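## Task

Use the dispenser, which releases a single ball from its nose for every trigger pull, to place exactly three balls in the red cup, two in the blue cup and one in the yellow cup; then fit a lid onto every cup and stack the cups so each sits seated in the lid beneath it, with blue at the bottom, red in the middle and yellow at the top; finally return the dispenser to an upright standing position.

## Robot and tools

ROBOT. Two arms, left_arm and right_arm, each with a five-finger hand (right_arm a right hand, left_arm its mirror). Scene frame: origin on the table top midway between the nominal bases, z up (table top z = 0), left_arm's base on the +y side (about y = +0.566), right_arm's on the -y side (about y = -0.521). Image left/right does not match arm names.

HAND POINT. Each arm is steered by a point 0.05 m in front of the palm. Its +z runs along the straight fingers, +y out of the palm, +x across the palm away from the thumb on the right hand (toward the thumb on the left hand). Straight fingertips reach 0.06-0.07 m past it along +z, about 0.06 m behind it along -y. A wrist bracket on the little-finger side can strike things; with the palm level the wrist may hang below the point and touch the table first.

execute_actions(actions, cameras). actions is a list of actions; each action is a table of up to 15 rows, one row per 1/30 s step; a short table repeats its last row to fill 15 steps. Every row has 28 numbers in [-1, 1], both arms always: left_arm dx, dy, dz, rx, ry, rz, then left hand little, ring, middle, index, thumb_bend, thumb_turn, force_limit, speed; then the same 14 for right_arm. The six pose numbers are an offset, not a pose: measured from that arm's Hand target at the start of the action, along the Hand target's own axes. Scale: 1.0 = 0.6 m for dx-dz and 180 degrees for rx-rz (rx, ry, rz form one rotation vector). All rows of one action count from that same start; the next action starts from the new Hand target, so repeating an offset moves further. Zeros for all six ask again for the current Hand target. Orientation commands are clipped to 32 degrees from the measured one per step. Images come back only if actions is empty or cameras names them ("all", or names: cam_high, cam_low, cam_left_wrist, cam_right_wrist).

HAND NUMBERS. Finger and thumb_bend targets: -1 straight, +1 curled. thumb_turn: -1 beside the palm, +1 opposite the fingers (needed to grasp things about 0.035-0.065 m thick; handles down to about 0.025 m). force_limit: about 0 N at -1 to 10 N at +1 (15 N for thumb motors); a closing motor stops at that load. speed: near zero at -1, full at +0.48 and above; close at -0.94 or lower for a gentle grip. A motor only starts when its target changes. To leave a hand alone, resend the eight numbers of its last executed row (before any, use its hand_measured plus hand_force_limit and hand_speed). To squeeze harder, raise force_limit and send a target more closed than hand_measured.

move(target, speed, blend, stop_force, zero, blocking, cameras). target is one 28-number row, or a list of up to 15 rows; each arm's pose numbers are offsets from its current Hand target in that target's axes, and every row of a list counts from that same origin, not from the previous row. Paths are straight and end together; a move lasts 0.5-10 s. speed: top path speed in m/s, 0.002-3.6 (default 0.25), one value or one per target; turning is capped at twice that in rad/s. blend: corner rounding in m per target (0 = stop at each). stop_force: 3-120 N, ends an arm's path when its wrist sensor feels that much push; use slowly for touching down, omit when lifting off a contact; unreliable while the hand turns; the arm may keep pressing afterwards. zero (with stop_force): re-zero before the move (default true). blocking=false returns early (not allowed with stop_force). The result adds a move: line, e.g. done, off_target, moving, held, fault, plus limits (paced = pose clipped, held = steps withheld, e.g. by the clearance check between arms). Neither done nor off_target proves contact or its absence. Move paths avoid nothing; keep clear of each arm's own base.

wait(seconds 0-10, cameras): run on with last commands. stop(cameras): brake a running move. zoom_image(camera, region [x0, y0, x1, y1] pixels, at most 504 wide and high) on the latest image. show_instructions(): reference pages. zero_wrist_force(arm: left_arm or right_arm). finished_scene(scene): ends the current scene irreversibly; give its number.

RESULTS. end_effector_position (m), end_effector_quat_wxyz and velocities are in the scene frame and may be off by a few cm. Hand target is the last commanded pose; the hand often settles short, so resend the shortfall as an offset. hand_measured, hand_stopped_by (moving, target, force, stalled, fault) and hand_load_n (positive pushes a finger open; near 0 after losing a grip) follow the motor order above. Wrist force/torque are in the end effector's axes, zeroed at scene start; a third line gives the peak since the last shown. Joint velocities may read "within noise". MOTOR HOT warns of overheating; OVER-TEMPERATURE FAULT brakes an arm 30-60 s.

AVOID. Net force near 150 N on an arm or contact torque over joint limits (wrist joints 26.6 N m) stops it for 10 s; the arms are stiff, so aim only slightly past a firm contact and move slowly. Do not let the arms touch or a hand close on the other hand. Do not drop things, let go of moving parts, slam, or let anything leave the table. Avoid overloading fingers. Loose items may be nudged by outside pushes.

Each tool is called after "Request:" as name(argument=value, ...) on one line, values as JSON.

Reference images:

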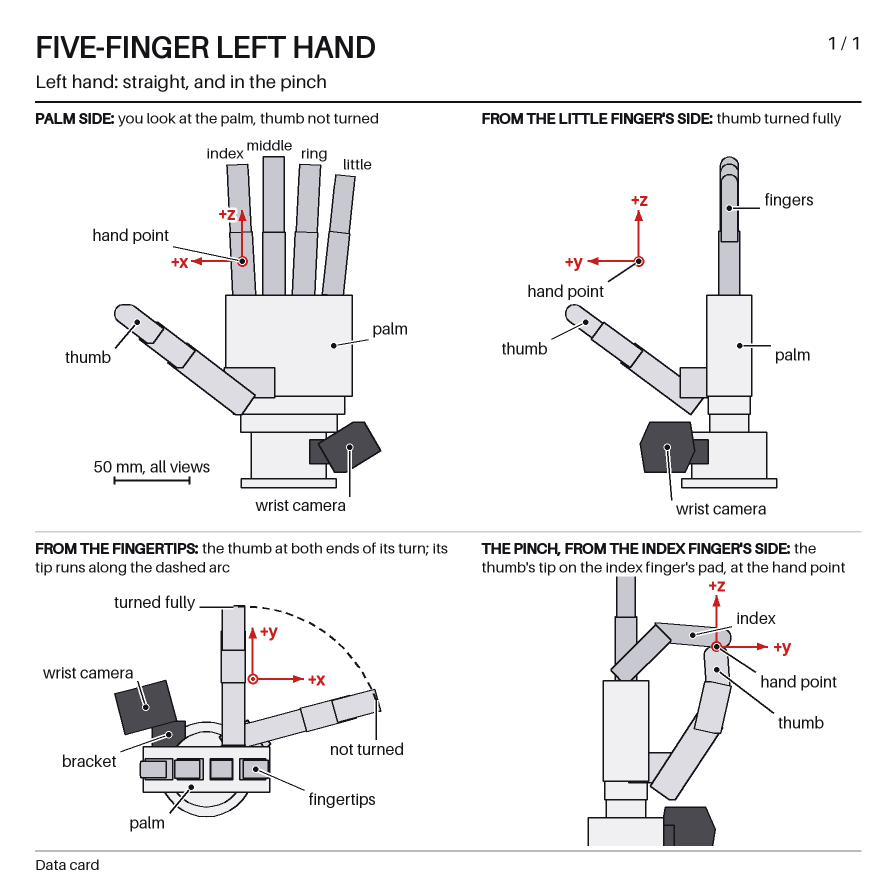

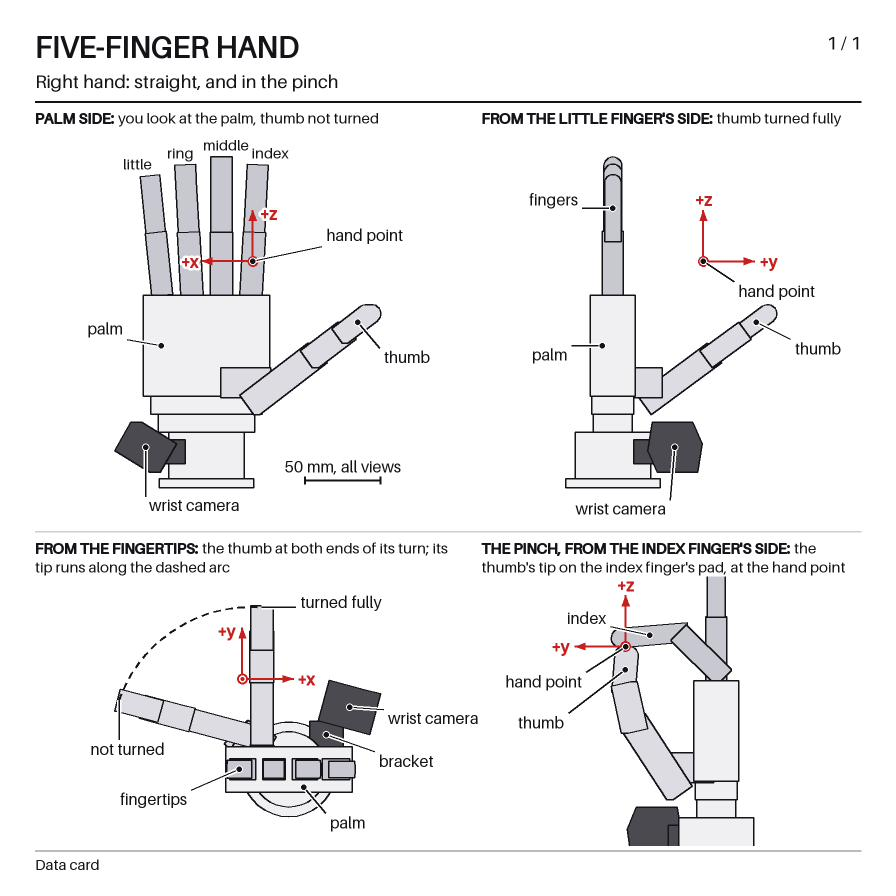

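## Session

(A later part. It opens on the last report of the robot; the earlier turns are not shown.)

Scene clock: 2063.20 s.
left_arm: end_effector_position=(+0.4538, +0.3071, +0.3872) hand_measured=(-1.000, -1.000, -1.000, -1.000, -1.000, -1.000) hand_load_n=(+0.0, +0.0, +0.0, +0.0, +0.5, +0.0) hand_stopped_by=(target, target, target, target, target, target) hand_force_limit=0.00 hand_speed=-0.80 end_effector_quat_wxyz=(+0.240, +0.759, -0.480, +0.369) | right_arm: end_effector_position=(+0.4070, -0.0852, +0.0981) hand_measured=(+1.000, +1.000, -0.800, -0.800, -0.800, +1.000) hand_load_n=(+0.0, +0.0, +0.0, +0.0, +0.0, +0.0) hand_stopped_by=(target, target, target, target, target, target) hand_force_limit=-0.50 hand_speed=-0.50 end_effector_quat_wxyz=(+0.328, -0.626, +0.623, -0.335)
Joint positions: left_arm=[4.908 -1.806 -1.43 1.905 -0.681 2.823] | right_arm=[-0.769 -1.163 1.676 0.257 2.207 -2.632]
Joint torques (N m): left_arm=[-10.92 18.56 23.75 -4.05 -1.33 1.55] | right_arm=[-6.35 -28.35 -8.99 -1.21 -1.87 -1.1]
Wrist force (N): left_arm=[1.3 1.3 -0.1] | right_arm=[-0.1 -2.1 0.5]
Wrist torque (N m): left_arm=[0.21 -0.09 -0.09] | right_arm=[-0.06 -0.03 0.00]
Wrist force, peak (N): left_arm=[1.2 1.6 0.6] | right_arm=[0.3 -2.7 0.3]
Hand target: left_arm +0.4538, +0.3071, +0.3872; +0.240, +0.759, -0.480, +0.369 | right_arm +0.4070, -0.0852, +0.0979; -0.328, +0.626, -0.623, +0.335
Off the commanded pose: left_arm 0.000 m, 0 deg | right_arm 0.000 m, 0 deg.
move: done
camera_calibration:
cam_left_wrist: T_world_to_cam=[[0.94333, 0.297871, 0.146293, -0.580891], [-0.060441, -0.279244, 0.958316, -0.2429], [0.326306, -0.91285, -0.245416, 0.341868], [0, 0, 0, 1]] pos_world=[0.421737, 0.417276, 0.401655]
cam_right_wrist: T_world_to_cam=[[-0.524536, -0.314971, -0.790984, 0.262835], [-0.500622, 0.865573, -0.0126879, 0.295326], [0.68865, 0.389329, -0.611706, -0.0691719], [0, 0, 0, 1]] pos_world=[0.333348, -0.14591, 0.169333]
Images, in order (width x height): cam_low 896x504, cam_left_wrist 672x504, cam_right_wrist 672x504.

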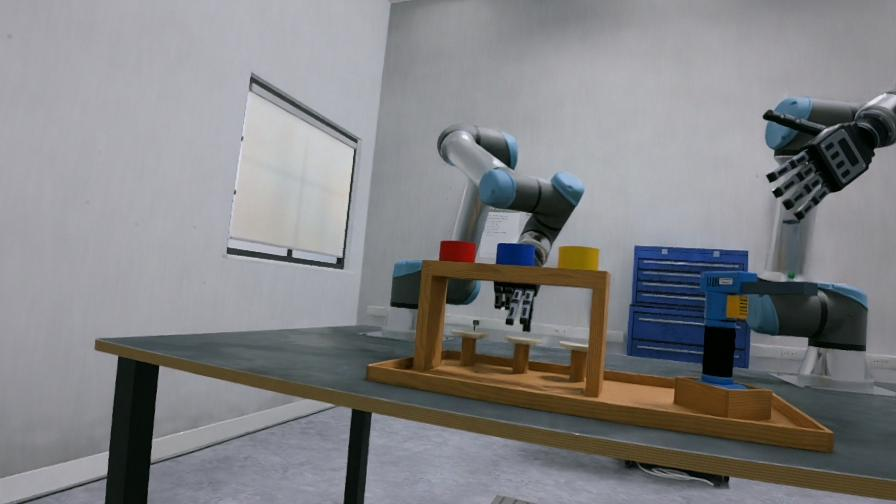

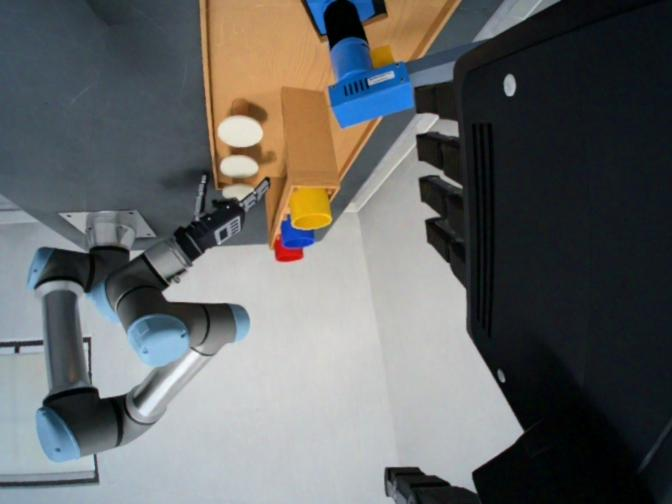

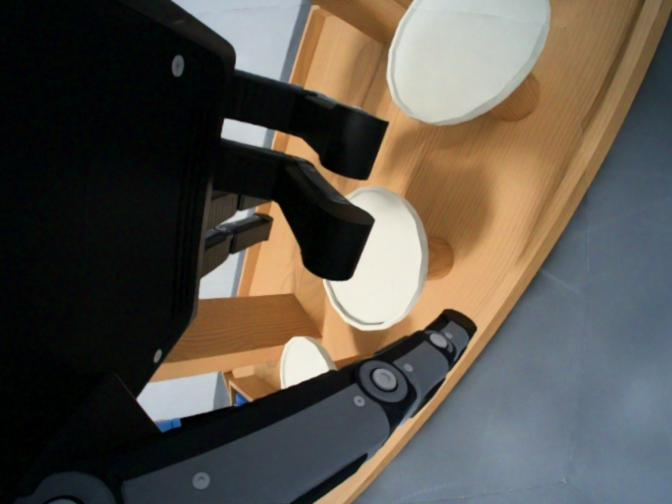

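Request:
move(target=[[0,0,0,0,0,0,-1,-1,-1,-1,-1,-1,0,-0.8,0.0022,0.0219,0.0148,0,0,0,1,1,-0.8,-0.8,-0.8,1,-0.5,-0.5],[0,0,0,0,0,0,-1,-1,-1,-1,-1,-1,0,-0.8,0.0022,0.0219,0.0148,0,0,0,1,1,-0.4,-0.4,-0.4,1,-0.5,-0.9]], speed=0.05, cameras=["cam_low","cam_left_wrist","cam_right_wrist"])

Request:
zoom_image(camera="cam_low", region=[440, 220, 620, 390])

Request:
zoom_image(camera="cam_left_wrist", region=[180, 90, 340, 270])

Scene clock: 2116.87 s.
left_arm: end_effector_position=(+0.4538, +0.3071, +0.3872) hand_measured=(-1.000, -1.000, -1.000, -1.000, -1.000, -1.000) hand_load_n=(+0.0, +0.0, +0.0, +0.0, +0.0, +0.0) hand_stopped_by=(target, target, target, target, target, target) hand_force_limit=0.00 hand_speed=-0.80 end_effector_quat_wxyz=(+0.240, +0.759, -0.480, +0.369) | right_arm: end_effector_position=(+0.4070, -0.0867, +0.0821) hand_measured=(+1.000, +1.000, -0.400, -0.400, -0.400, +1.000) hand_load_n=(+0.0, +0.0, +0.0, +0.0, +0.0, +0.0) hand_stopped_by=(target, target, target, target, target, target) hand_force_limit=-0.50 hand_speed=-0.90 end_effector_quat_wxyz=(+0.328, -0.626, +0.623, -0.335)
Joint positions: left_arm=[4.908 -1.806 -1.43 1.905 -0.681 2.823] | right_arm=[-0.771 -1.147 1.699 0.217 2.205 -2.634]
Joint torques (N m): left_arm=[-10.64 20 23.3 -4.11 -1.61 1.51] | right_arm=[-4.87 -28.62 -9.59 0.24 -1.82 -0.89]
Wrist force (N): left_arm=[1.4 1.2 -0.1] | right_arm=[0.0 -2.7 0.3]
Wrist torque (N m): left_arm=[0.20 -0.09 -0.08] | right_arm=[-0.05 -0.06 0.00]
Wrist force, peak (N): left_arm=[1.4 1.6 0.0] | right_arm=[0.0 -3.5 0.6]
Hand target: left_arm +0.4538, +0.3071, +0.3872; +0.240, +0.759, -0.480, +0.369 | right_arm +0.4070, -0.0867, +0.0821; -0.328, +0.626, -0.623, +0.335
Off the commanded pose: left_arm 0.000 m, 0 deg | right_arm 0.000 m, 0 deg.
move: done
camera_calibration:
cam_left_wrist: T_world_to_cam=[[0.94333, 0.297871, 0.146293, -0.580891], [-0.060441, -0.279244, 0.958316, -0.2429], [0.326306, -0.91285, -0.245416, 0.341868], [0, 0, 0, 1]] pos_world=[0.421737, 0.417276, 0.401655]
cam_right_wrist: T_world_to_cam=[[-0.5245, -0.314951, -0.791015, 0.24965], [-0.500588, 0.865592, -0.0127183, 0.296367], [0.688702, 0.389302, -0.611664, -0.078334], [0, 0, 0, 1]] pos_world=[0.333248, -0.14741, 0.153332]
Images, in order (width x height): cam_low 896x504, cam_left_wrist 672x504, cam_right_wrist 672x504.

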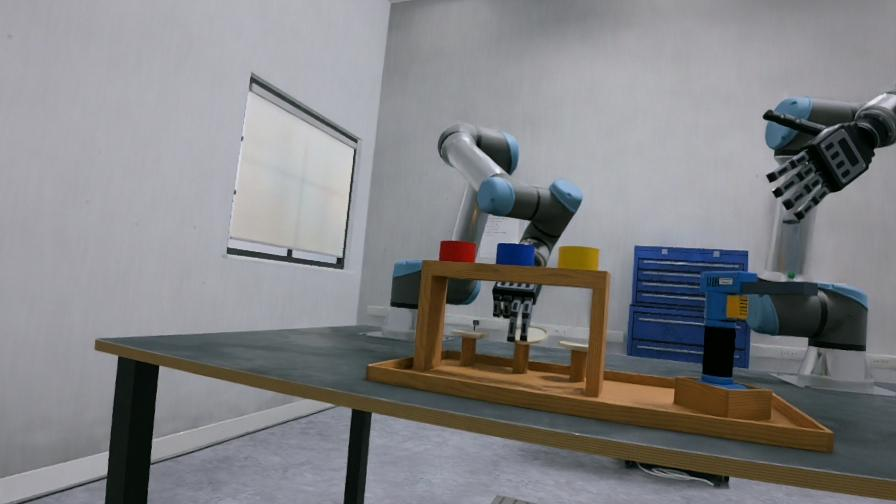

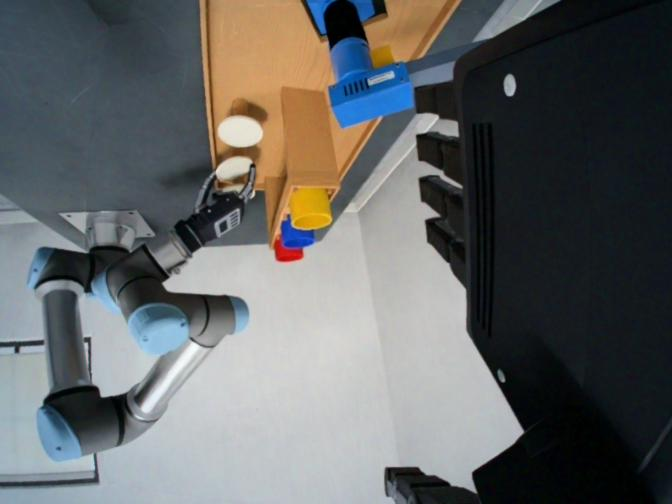

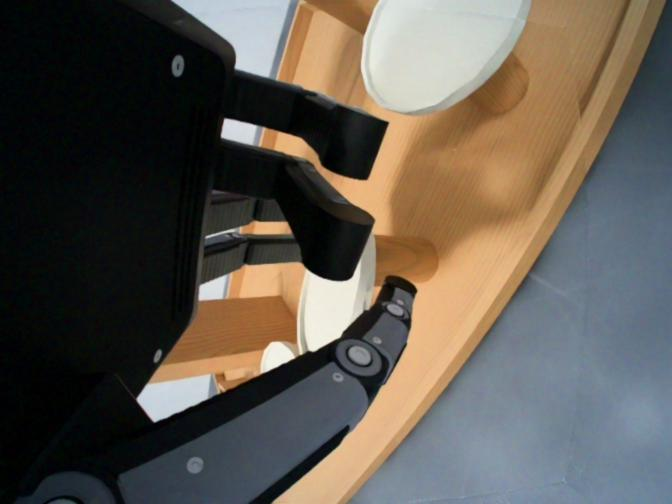

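Scaled by 2.800 from the camera's 896x504 image, which has a finer 1280x720 frame.

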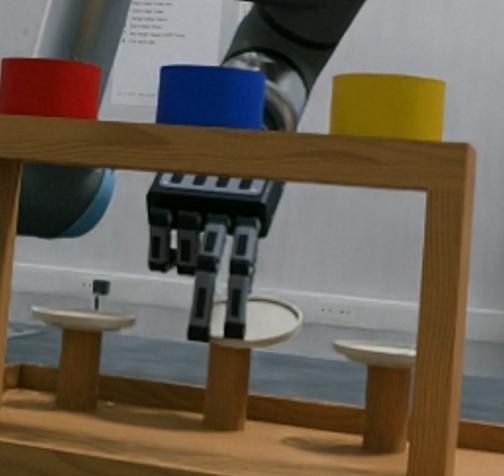

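Scaled by 2.800 from the camera's 672x504 image, which has a finer 960x720 frame.

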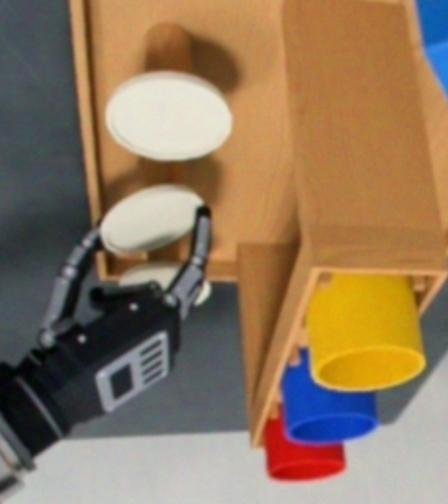

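Request:
move(target=[0,0,0,0,0,0,-1,-1,-1,-1,-1,-1,0,-0.8,0,0,0,0,0,0,1,1,-0.8,-0.8,-0.8,1,-0.5,-0.9], speed=0.05, cameras=["cam_low","cam_left_wrist","cam_right_wrist"])

Request:
zoom_image(camera="cam_low", region=[440, 220, 620, 390])

Request:
zoom_image(camera="cam_left_wrist", region=[180, 90, 340, 270])

Scene clock: 2185.30 s.
left_arm: end_effector_position=(+0.4538, +0.3071, +0.3872) hand_measured=(-1.000, -1.000, -1.000, -1.000, -1.000, -1.000) hand_load_n=(+0.0, +0.0, +0.0, +0.0, +0.0, +0.0) hand_stopped_by=(target, target, target, target, target, target) hand_force_limit=0.00 hand_speed=-0.80 end_effector_quat_wxyz=(+0.240, +0.759, -0.480, +0.369) | right_arm: end_effector_position=(+0.4070, -0.0867, +0.0821) hand_measured=(+1.000, +1.000, -0.800, -0.800, -0.800, +1.000) hand_load_n=(+0.0, +0.0, -0.5, +0.0, +0.0, +0.0) hand_stopped_by=(target, target, target, target, target, target) hand_force_limit=-0.50 hand_speed=-0.90 end_effector_quat_wxyz=(+0.328, -0.626, +0.623, -0.335)
Joint positions: left_arm=[4.908 -1.806 -1.43 1.905 -0.681 2.823] | right_arm=[-0.771 -1.147 1.699 0.217 2.205 -2.634]
Joint torques (N m): left_arm=[-10.9 21.17 23.19 -4.21 -1.28 1.53] | right_arm=[0.37 -28.95 -11.74 2.93 -1.72 -1]
Wrist force (N): left_arm=[0.9 0.9 0.1] | right_arm=[0.0 -2.3 0.7]
Wrist torque (N m): left_arm=[0.14 -0.01 -0.11] | right_arm=[-0.12 -0.07 0.00]
Wrist force, peak (N): left_arm=[1.3 1.4 0.4] | right_arm=[-0.3 -3.1 0.1]
Hand target: left_arm +0.4538, +0.3071, +0.3872; +0.240, +0.759, -0.480, +0.369 | right_arm +0.4070, -0.0867, +0.0821; -0.328, +0.626, -0.623, +0.335
Off the commanded pose: left_arm 0.000 m, 0 deg | right_arm 0.000 m, 0 deg.
move: done
camera_calibration:
cam_left_wrist: T_world_to_cam=[[0.94333, 0.297871, 0.146293, -0.580891], [-0.060441, -0.279244, 0.958316, -0.2429], [0.326306, -0.91285, -0.245416, 0.341868], [0, 0, 0, 1]] pos_world=[0.421737, 0.417276, 0.401655]
cam_right_wrist: T_world_to_cam=[[-0.524461, -0.31502, -0.791014, 0.249627], [-0.500629, 0.865567, -0.0127814, 0.296387], [0.688702, 0.389302, -0.611664, -0.078334], [0, 0, 0, 1]] pos_world=[0.333248, -0.14741, 0.153332]
Images, in order (width x height): cam_low 896x504, cam_left_wrist 672x504, cam_right_wrist 672x504.

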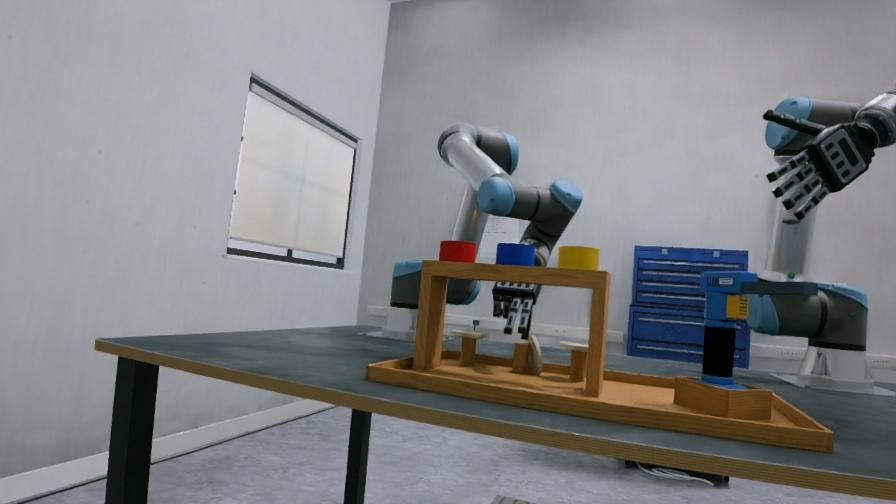

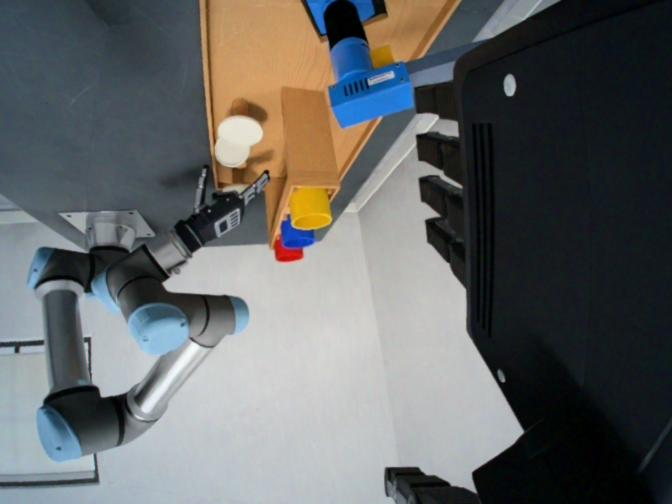

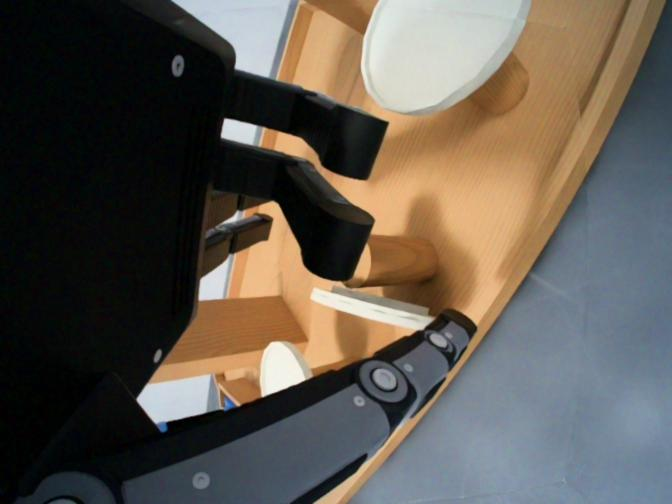

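Scaled by 2.800 from the camera's 896x504 image, which has a finer 1280x720 frame.

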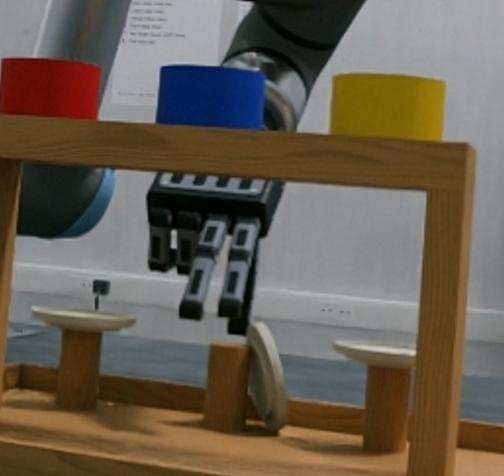

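Scaled by 2.800 from the camera's 672x504 image, which has a finer 960x720 frame.

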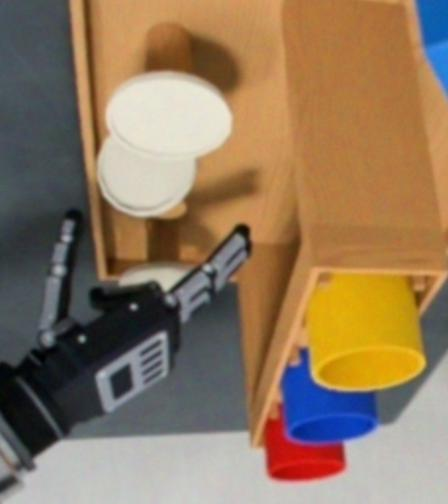

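Request:
zoom_image(camera="cam_right_wrist", region=[250, 180, 500, 380])

Request:
zoom_image(camera="cam_low", region=[500, 310, 600, 390])

Request:
zoom_image(camera="cam_left_wrist", region=[200, 90, 300, 200])

Request:
zoom_image(camera="cam_high", region=[380, 270, 540, 390])

Scaled by 2.016 from the camera's 672x504 image, which has a finer 960x720 frame.

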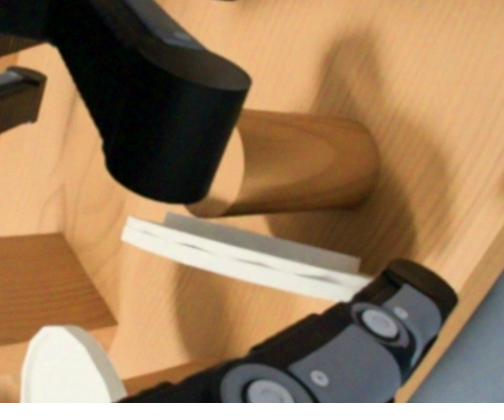

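Scaled by 5.040 from the camera's 896x504 image, which has a finer 1280x720 frame.

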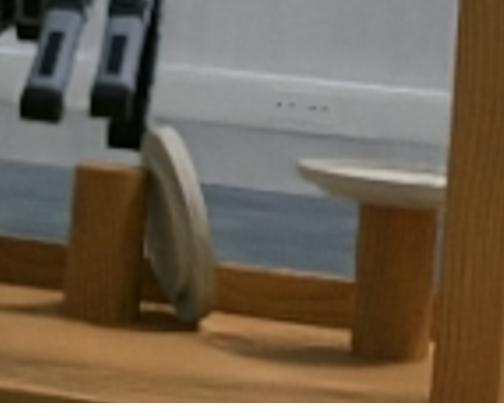

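Scaled by 4.582 from the camera's 672x504 image, which has a finer 960x720 frame.

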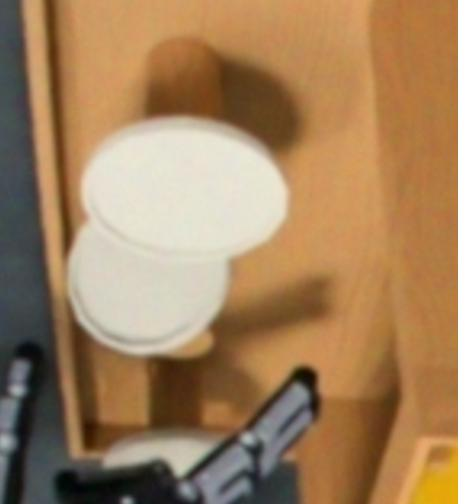

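This scene's latest camera images include none from cam_high. They are from: cam_low, cam_left_wrist, cam_right_wrist. cam_high's image comes with the result of a call that names it in "cameras".

Request:
move(target=[[0,0,0,0,0,0,-1,-1,-1,-1,-1,-1,0,-0.8,0,-0.108,-0.0872,0,0,0,1,1,-0.8,-0.8,-0.8,1,-0.5,-0.9],[0,0,0,0,0,0,-1,-1,-1,-1,-1,-1,0,-0.8,0.1133,0.0568,-0.3457,0,0,0,1,1,-0.8,-0.8,-0.8,1,-0.5,-0.9]], speed=[0.08, 0.2], blend=0.02, cameras=["all"])

Request:
zoom_image(camera="cam_right_wrist", region=[220, 120, 480, 320])

Request:
zoom_image(camera="cam_high", region=[360, 240, 560, 400])

Scene clock: 2584.37 s.
left_arm: end_effector_position=(+0.4538, +0.3071, +0.3872) hand_measured=(-1.000, -1.000, -1.000, -1.000, -1.000, -1.000) hand_load_n=(+0.0, +0.0, +0.0, +0.0, +0.0, +0.0) hand_stopped_by=(target, target, target, target, target, target) hand_force_limit=0.00 hand_speed=-0.80 end_effector_quat_wxyz=(+0.240, +0.759, -0.480, +0.369) | right_arm: end_effector_position=(+0.2162, -0.1537, +0.1708) hand_measured=(+1.000, +1.000, -0.800, -0.800, -0.800, +1.000) hand_load_n=(-0.5, +0.0, +0.0, +0.0, +0.0, +0.0) hand_stopped_by=(target, target, target, target, target, target) hand_force_limit=-0.50 hand_speed=-0.90 end_effector_quat_wxyz=(+0.328, -0.626, +0.623, -0.335) end_effector_velocity=(-0.001, -0.001, +0.000) end_effector_angular_velocity=(-0.004, +0.002, +0.000)
Joint positions: left_arm=[4.908 -1.806 -1.43 1.905 -0.681 2.823] | right_arm=[-0.464 -1.472 1.918 0.539 2.404 -2.315]
Joint velocities: left_arm=[within noise] | right_arm=[0.003 0.001 0.001 0.005 0.002 0.003]
Joint torques (N m): left_arm=[-10.83 20.14 23.47 -4.03 -1.17 1.35] | right_arm=[6.49 -25.35 -9.51 3.7 3.24 1.41]
Wrist force (N): left_arm=[0.7 1.0 0.2] | right_arm=[0.7 -2.9 0.5]
Wrist torque (N m): left_arm=[0.15 0.02 -0.12] | right_arm=[-0.20 -0.15 -0.15]
Wrist force, peak (N): left_arm=[1.5 1.4 -0.4] | right_arm=[0.7 -3.0 0.3]
Hand target: left_arm +0.4538, +0.3071, +0.3872; +0.240, +0.759, -0.480, +0.369 | right_arm +0.2161, -0.1537, +0.1708; -0.328, +0.626, -0.623, +0.335
Off the commanded pose: left_arm 0.000 m, 0 deg | right_arm 0.000 m, 0 deg.
move: done
camera_calibration:
cam_left_wrist: T_world_to_cam=[[0.94333, 0.297871, 0.146293, -0.580891], [-0.060441, -0.279244, 0.958316, -0.2429], [0.326306, -0.91285, -0.245416, 0.341868], [0, 0, 0, 1]] pos_world=[0.421737, 0.417276, 0.401655]
cam_right_wrist: T_world_to_cam=[[-0.524459, -0.314929, -0.791051, 0.198644], [-0.500681, 0.865539, -0.012637, 0.25996], [0.688666, 0.389437, -0.611619, 0.133432], [0, 0, 0, 1]] pos_world=[0.142448, -0.21441, 0.242032]

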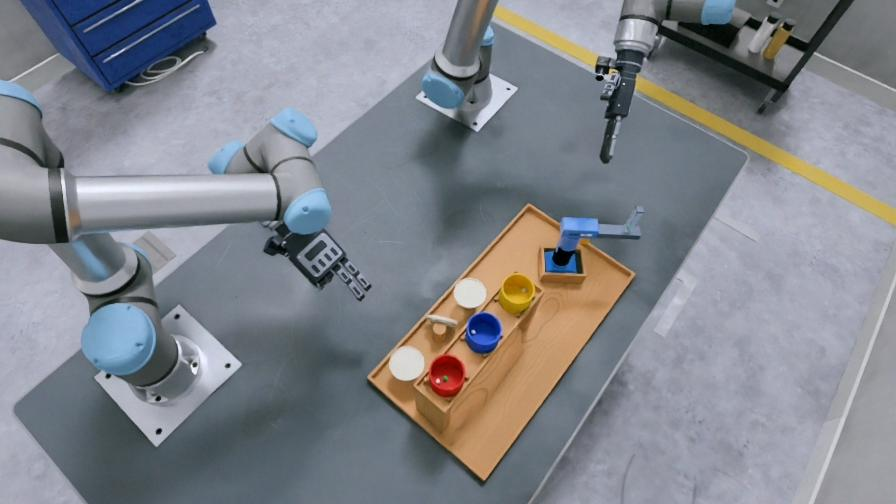

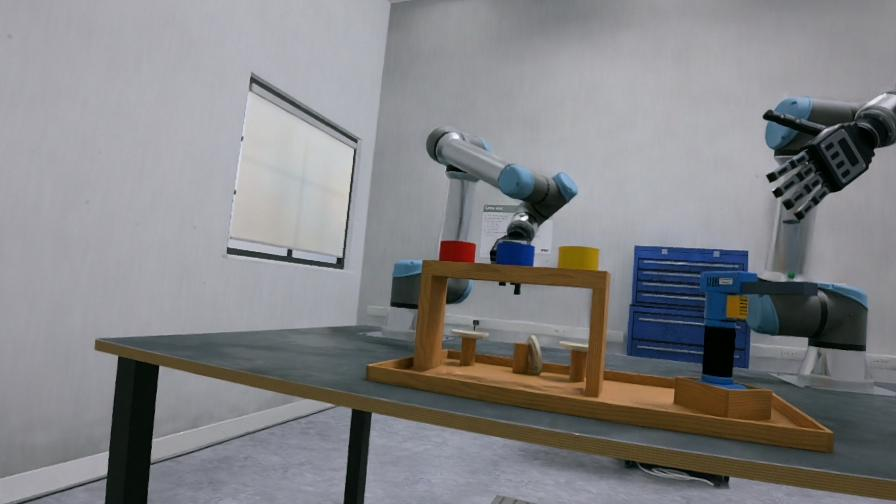

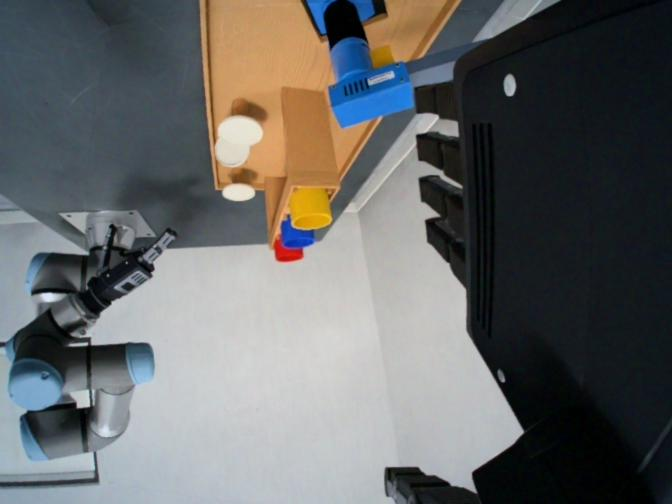

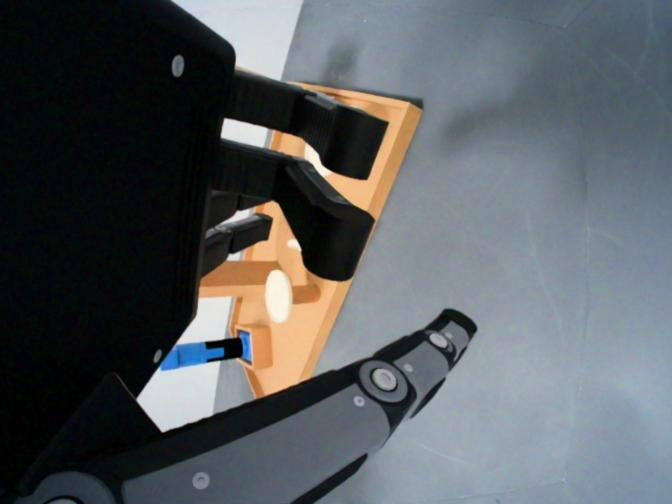

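Scaled by 1.938 from the camera's 672x504 image, which has a finer 960x720 frame.

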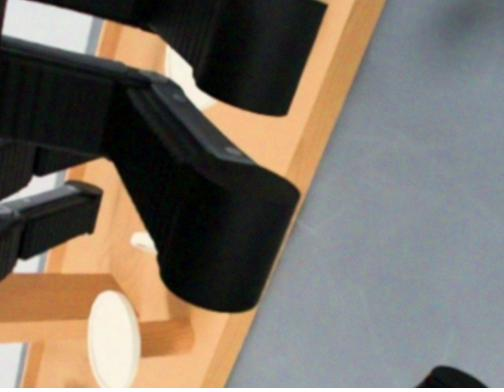

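Scaled by 2.520 from the camera's 896x504 image, which has a finer 1280x720 frame.

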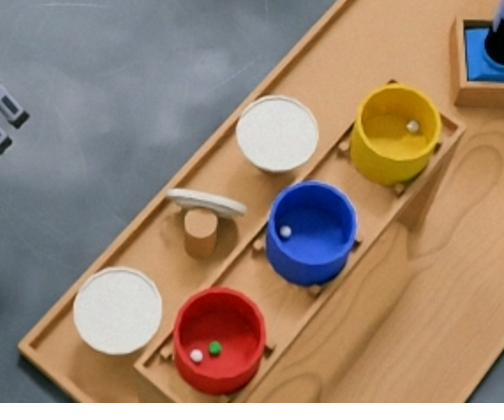

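Request:
move(target=[[0,0,0,0,0,0,1,1,-0.1,-0.1,-0.5,1,-0.5,-0.5,0,0,0,0,0,0,1,1,1,1,-1,1,-0.5,-0.5],[0.0813,0.2733,0.2105,0.1344,0.1252,0.489,1,1,-0.1,-0.1,-0.5,1,-0.5,-0.5,0,0,0,0,0,0,1,1,1,1,-1,1,-0.5,-0.5],[0.092,0.3535,0.6342,0.1344,0.1252,0.489,1,1,-0.1,-0.1,-0.5,1,-0.5,-0.5,0,0,0,0,0,0,1,1,1,1,-1,1,-0.5,-0.5]], speed=0.2, blend=[0,0.03,0], cameras=["all"])

Request:
zoom_image(camera="cam_right_wrist", region=[160, 120, 420, 400])

Request:
zoom_image(camera="cam_low", region=[440, 220, 620, 390])

Scene clock: 2667.13 s.
left_arm: end_effector_position=(+0.4019, -0.0867, +0.2004) hand_measured=(+1.000, +1.000, -0.100, -0.100, -0.500, +1.000) hand_load_n=(+0.0, +0.0, +0.0, +0.0, +0.0, +0.0) hand_stopped_by=(target, target, target, target, target, target) hand_force_limit=-0.50 hand_speed=-0.50 end_effector_quat_wxyz=(-0.148, +0.169, -0.735, +0.640) | right_arm: end_effector_position=(+0.2161, -0.1537, +0.1708) hand_measured=(+1.000, +1.000, +1.000, +1.000, -1.000, +1.000) hand_load_n=(+0.0, +0.5, +0.0, +0.0, +0.0, +0.0) hand_stopped_by=(target, target, target, target, target, target) hand_force_limit=-0.50 hand_speed=-0.50 end_effector_quat_wxyz=(+0.328, -0.626, +0.623, -0.335)
Joint positions: left_arm=[3.998 -1.984 -1.574 3.405 -1.128 3.208] | right_arm=[-0.464 -1.472 1.918 0.539 2.404 -2.315]
Joint torques (N m): left_arm=[-10.64 26.94 25.87 2.83 -2.8 -1.76] | right_arm=[4.28 -15.3 -28.22 2.47 -1.29 1.41]
Wrist force (N): left_arm=[-0.7 -0.1 -0.3] | right_arm=[0.4 -2.8 0.6]
Wrist torque (N m): left_arm=[0.29 0.06 -0.03] | right_arm=[-0.19 -0.12 -0.15]
Wrist force, peak (N): left_arm=[1.4 1.3 0.0] | right_arm=[0.8 -3.1 0.6]
Hand target: left_arm +0.4019, -0.0869, +0.2003; +0.148, -0.169, +0.735, -0.640 | right_arm +0.2161, -0.1537, +0.1708; -0.328, +0.626, -0.623, +0.335
Off the commanded pose: left_arm 0.000 m, 0 deg | right_arm 0.000 m, 0 deg.
move: done
camera_calibration:
cam_left_wrist: T_world_to_cam=[[-0.121125, -0.217036, 0.96862, -0.168907], [-0.992003, -0.00840912, -0.125934, 0.438131], [0.0354774, -0.976127, -0.214282, 0.0586032], [0, 0, 0, 1]] pos_world=[0.41209, 0.0242295, 0.23134]
cam_right_wrist: T_world_to_cam=[[-0.524461, -0.31502, -0.791014, 0.198616], [-0.500629, 0.865567, -0.0127814, 0.259993], [0.688702, 0.389302, -0.611664, 0.133408], [0, 0, 0, 1]] pos_world=[0.142448, -0.21441, 0.242032]

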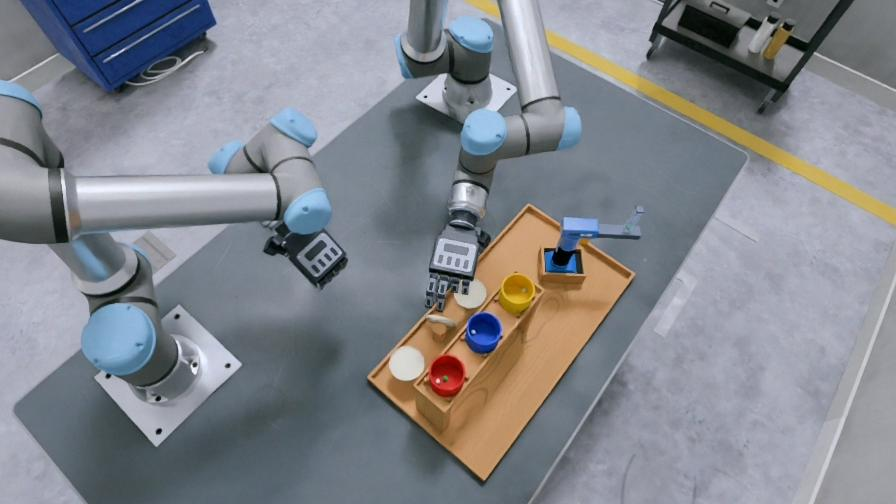

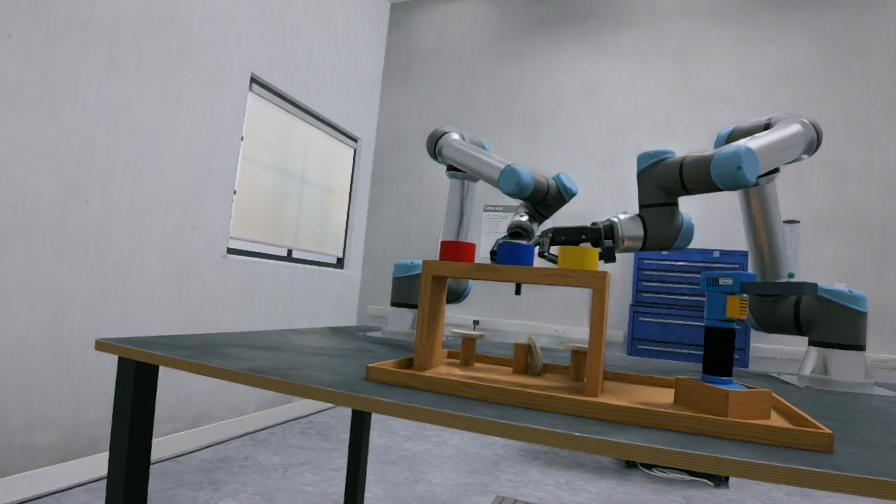

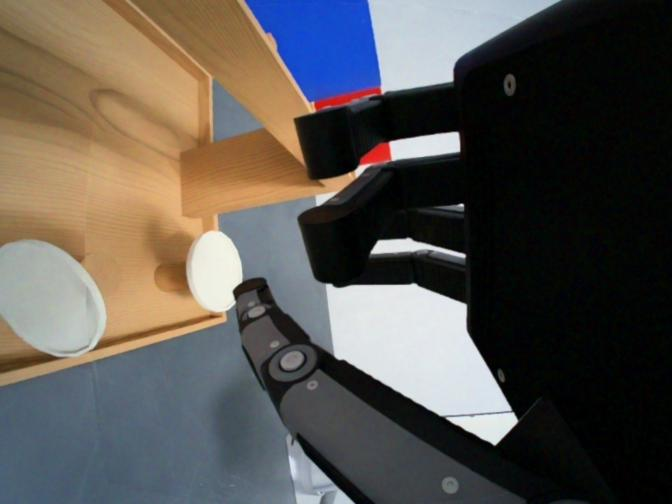

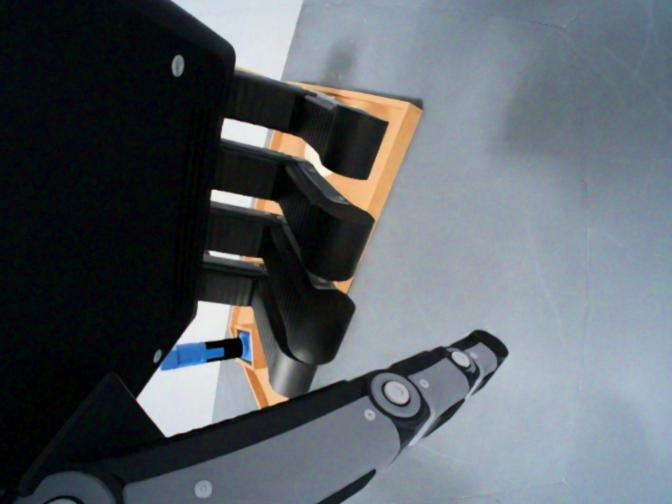

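Scaled by 1.800 from the camera's 672x504 image, which has a finer 960x720 frame.

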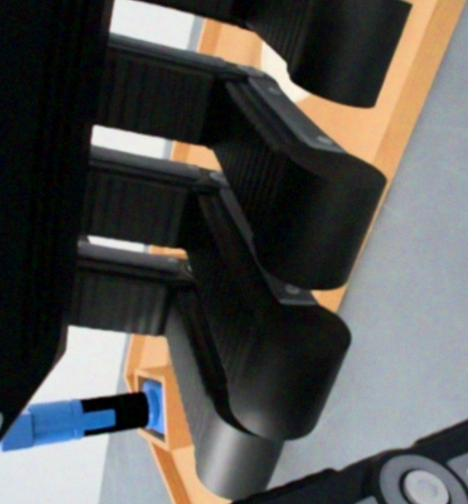

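Scaled by 2.800 from the camera's 896x504 image, which has a finer 1280x720 frame.

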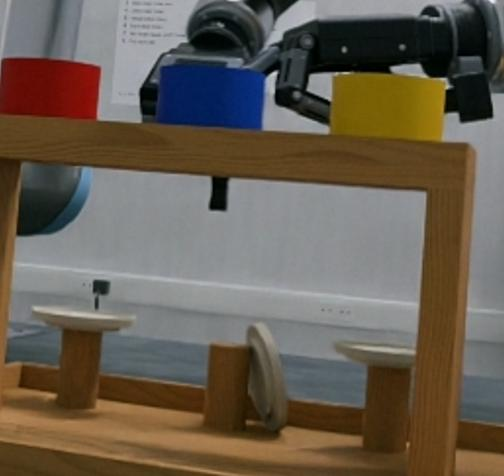

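Request:
move(target=[-0.0133,0.0847,-0.004,0,0,0,1,1,-0.1,-0.1,-0.5,1,-0.5,-0.5,0,0,0,0,0,0,1,1,1,1,-1,1,-0.5,-0.5], speed=0.1, cameras=["all"])

Request:
zoom_image(camera="cam_low", region=[480, 250, 600, 390])

Request:
zoom_image(camera="cam_high", region=[380, 240, 520, 370])

Request:
zoom_image(camera="cam_left_wrist", region=[0, 100, 400, 400])

Scene clock: 2704.43 s.
left_arm: end_effector_position=(+0.4050, -0.0750, +0.1504) hand_measured=(+1.000, +1.000, -0.100, -0.100, -0.500, +1.000) hand_load_n=(+0.0, +0.0, +0.0, +0.0, +0.0, +0.0) hand_stopped_by=(target, target, target, target, target, target) hand_force_limit=-0.50 hand_speed=-0.50 end_effector_quat_wxyz=(-0.148, +0.169, -0.735, +0.640) | right_arm: end_effector_position=(+0.2161, -0.1537, +0.1708) hand_measured=(+1.000, +1.000, +1.000, +1.000, -1.000, +1.000) hand_load_n=(+0.0, +0.0, +0.0, +0.0, +0.0, +0.0) hand_stopped_by=(target, target, target, target, target, target) hand_force_limit=-0.50 hand_speed=-0.50 end_effector_quat_wxyz=(+0.328, -0.626, +0.623, -0.335)
Joint positions: left_arm=[4.02 -2.022 -1.66 3.527 -1.106 3.212] | right_arm=[-0.464 -1.472 1.918 0.539 2.404 -2.315]
Joint torques (N m): left_arm=[10.14 26.17 8.26 2.99 2.79 -1.11] | right_arm=[2.24 -15.41 -27.8 1.86 -1.22 1.31]
Wrist force (N): left_arm=[-1.1 -0.1 0.0] | right_arm=[0.7 -3.1 0.5]
Wrist torque (N m): left_arm=[0.26 0.14 -0.27] | right_arm=[-0.22 -0.16 -0.15]
Wrist force, peak (N): left_arm=[-1.0 -1.0 -0.1] | right_arm=[0.8 -3.2 0.5]
Hand target: left_arm +0.4050, -0.0749, +0.1503; +0.148, -0.169, +0.735, -0.640 | right_arm +0.2161, -0.1537, +0.1708; -0.328, +0.626, -0.623, +0.335
Off the commanded pose: left_arm 0.000 m, 0 deg | right_arm 0.000 m, 0 deg.
move: done
camera_calibration:
cam_left_wrist: T_world_to_cam=[[-0.121218, -0.217132, 0.968587, -0.117589], [-0.991992, -0.00837573, -0.126024, 0.435032], [0.0354765, -0.976106, -0.214378, 0.0593357], [0, 0, 0, 1]] pos_world=[0.41519, 0.0360294, 0.18144]
cam_right_wrist: T_world_to_cam=[[-0.524461, -0.31502, -0.791014, 0.198616], [-0.500629, 0.865567, -0.0127814, 0.259993], [0.688702, 0.389302, -0.611664, 0.133408], [0, 0, 0, 1]] pos_world=[0.142448, -0.21441, 0.242032]

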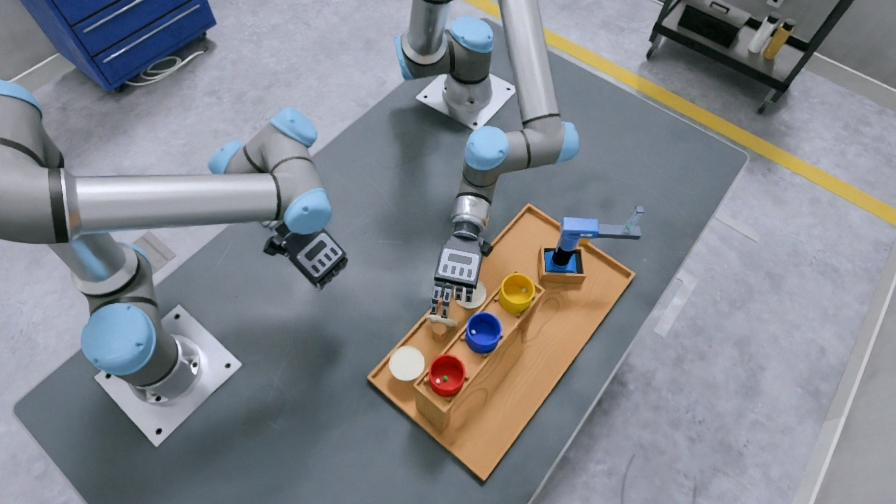

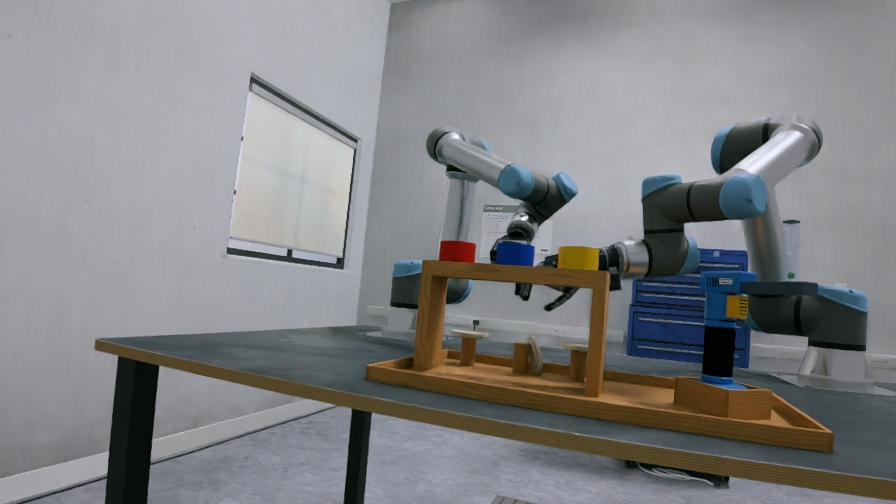

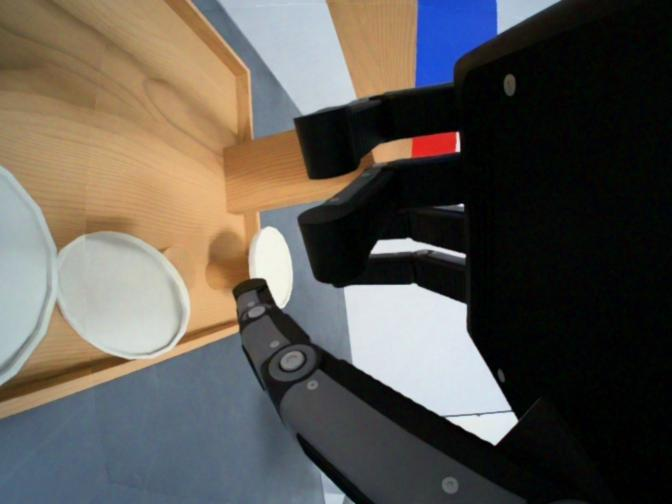

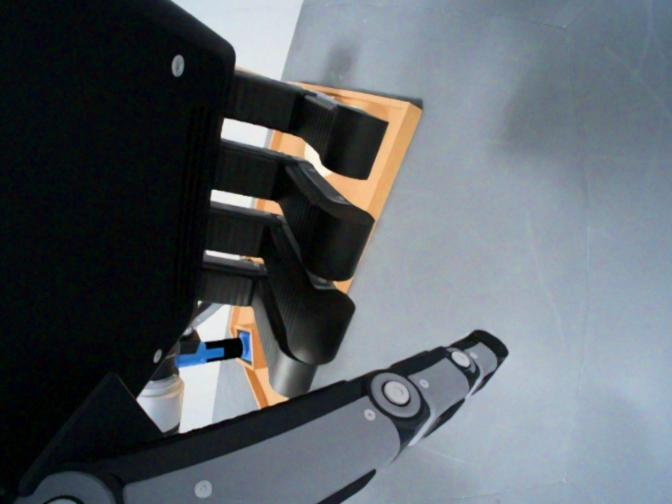

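Scaled by 3.600 from the camera's 896x504 image, which has a finer 1280x720 frame.

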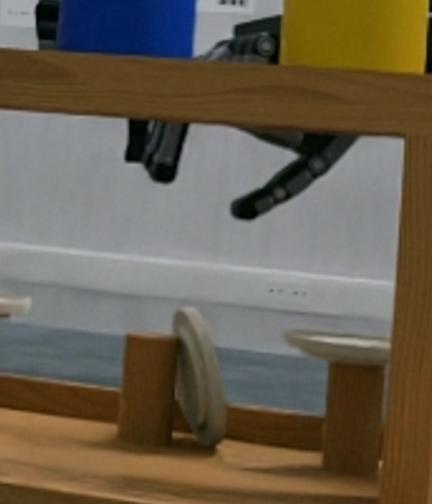

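Scaled by 3.600 from the camera's 896x504 image, which has a finer 1280x720 frame.

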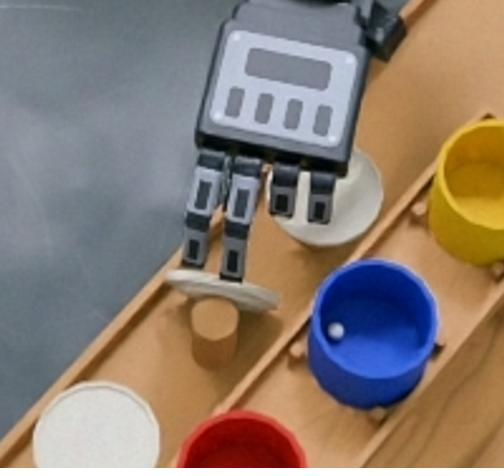

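Scaled by 1.260 from the camera's 672x504 image, which has a finer 960x720 frame.

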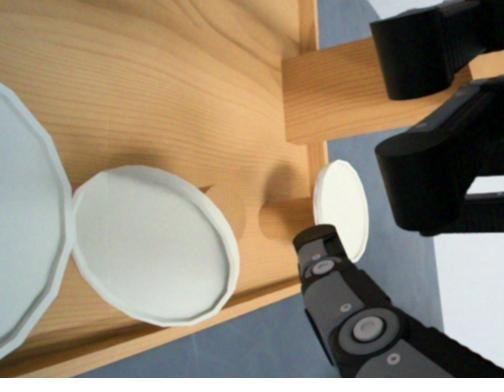

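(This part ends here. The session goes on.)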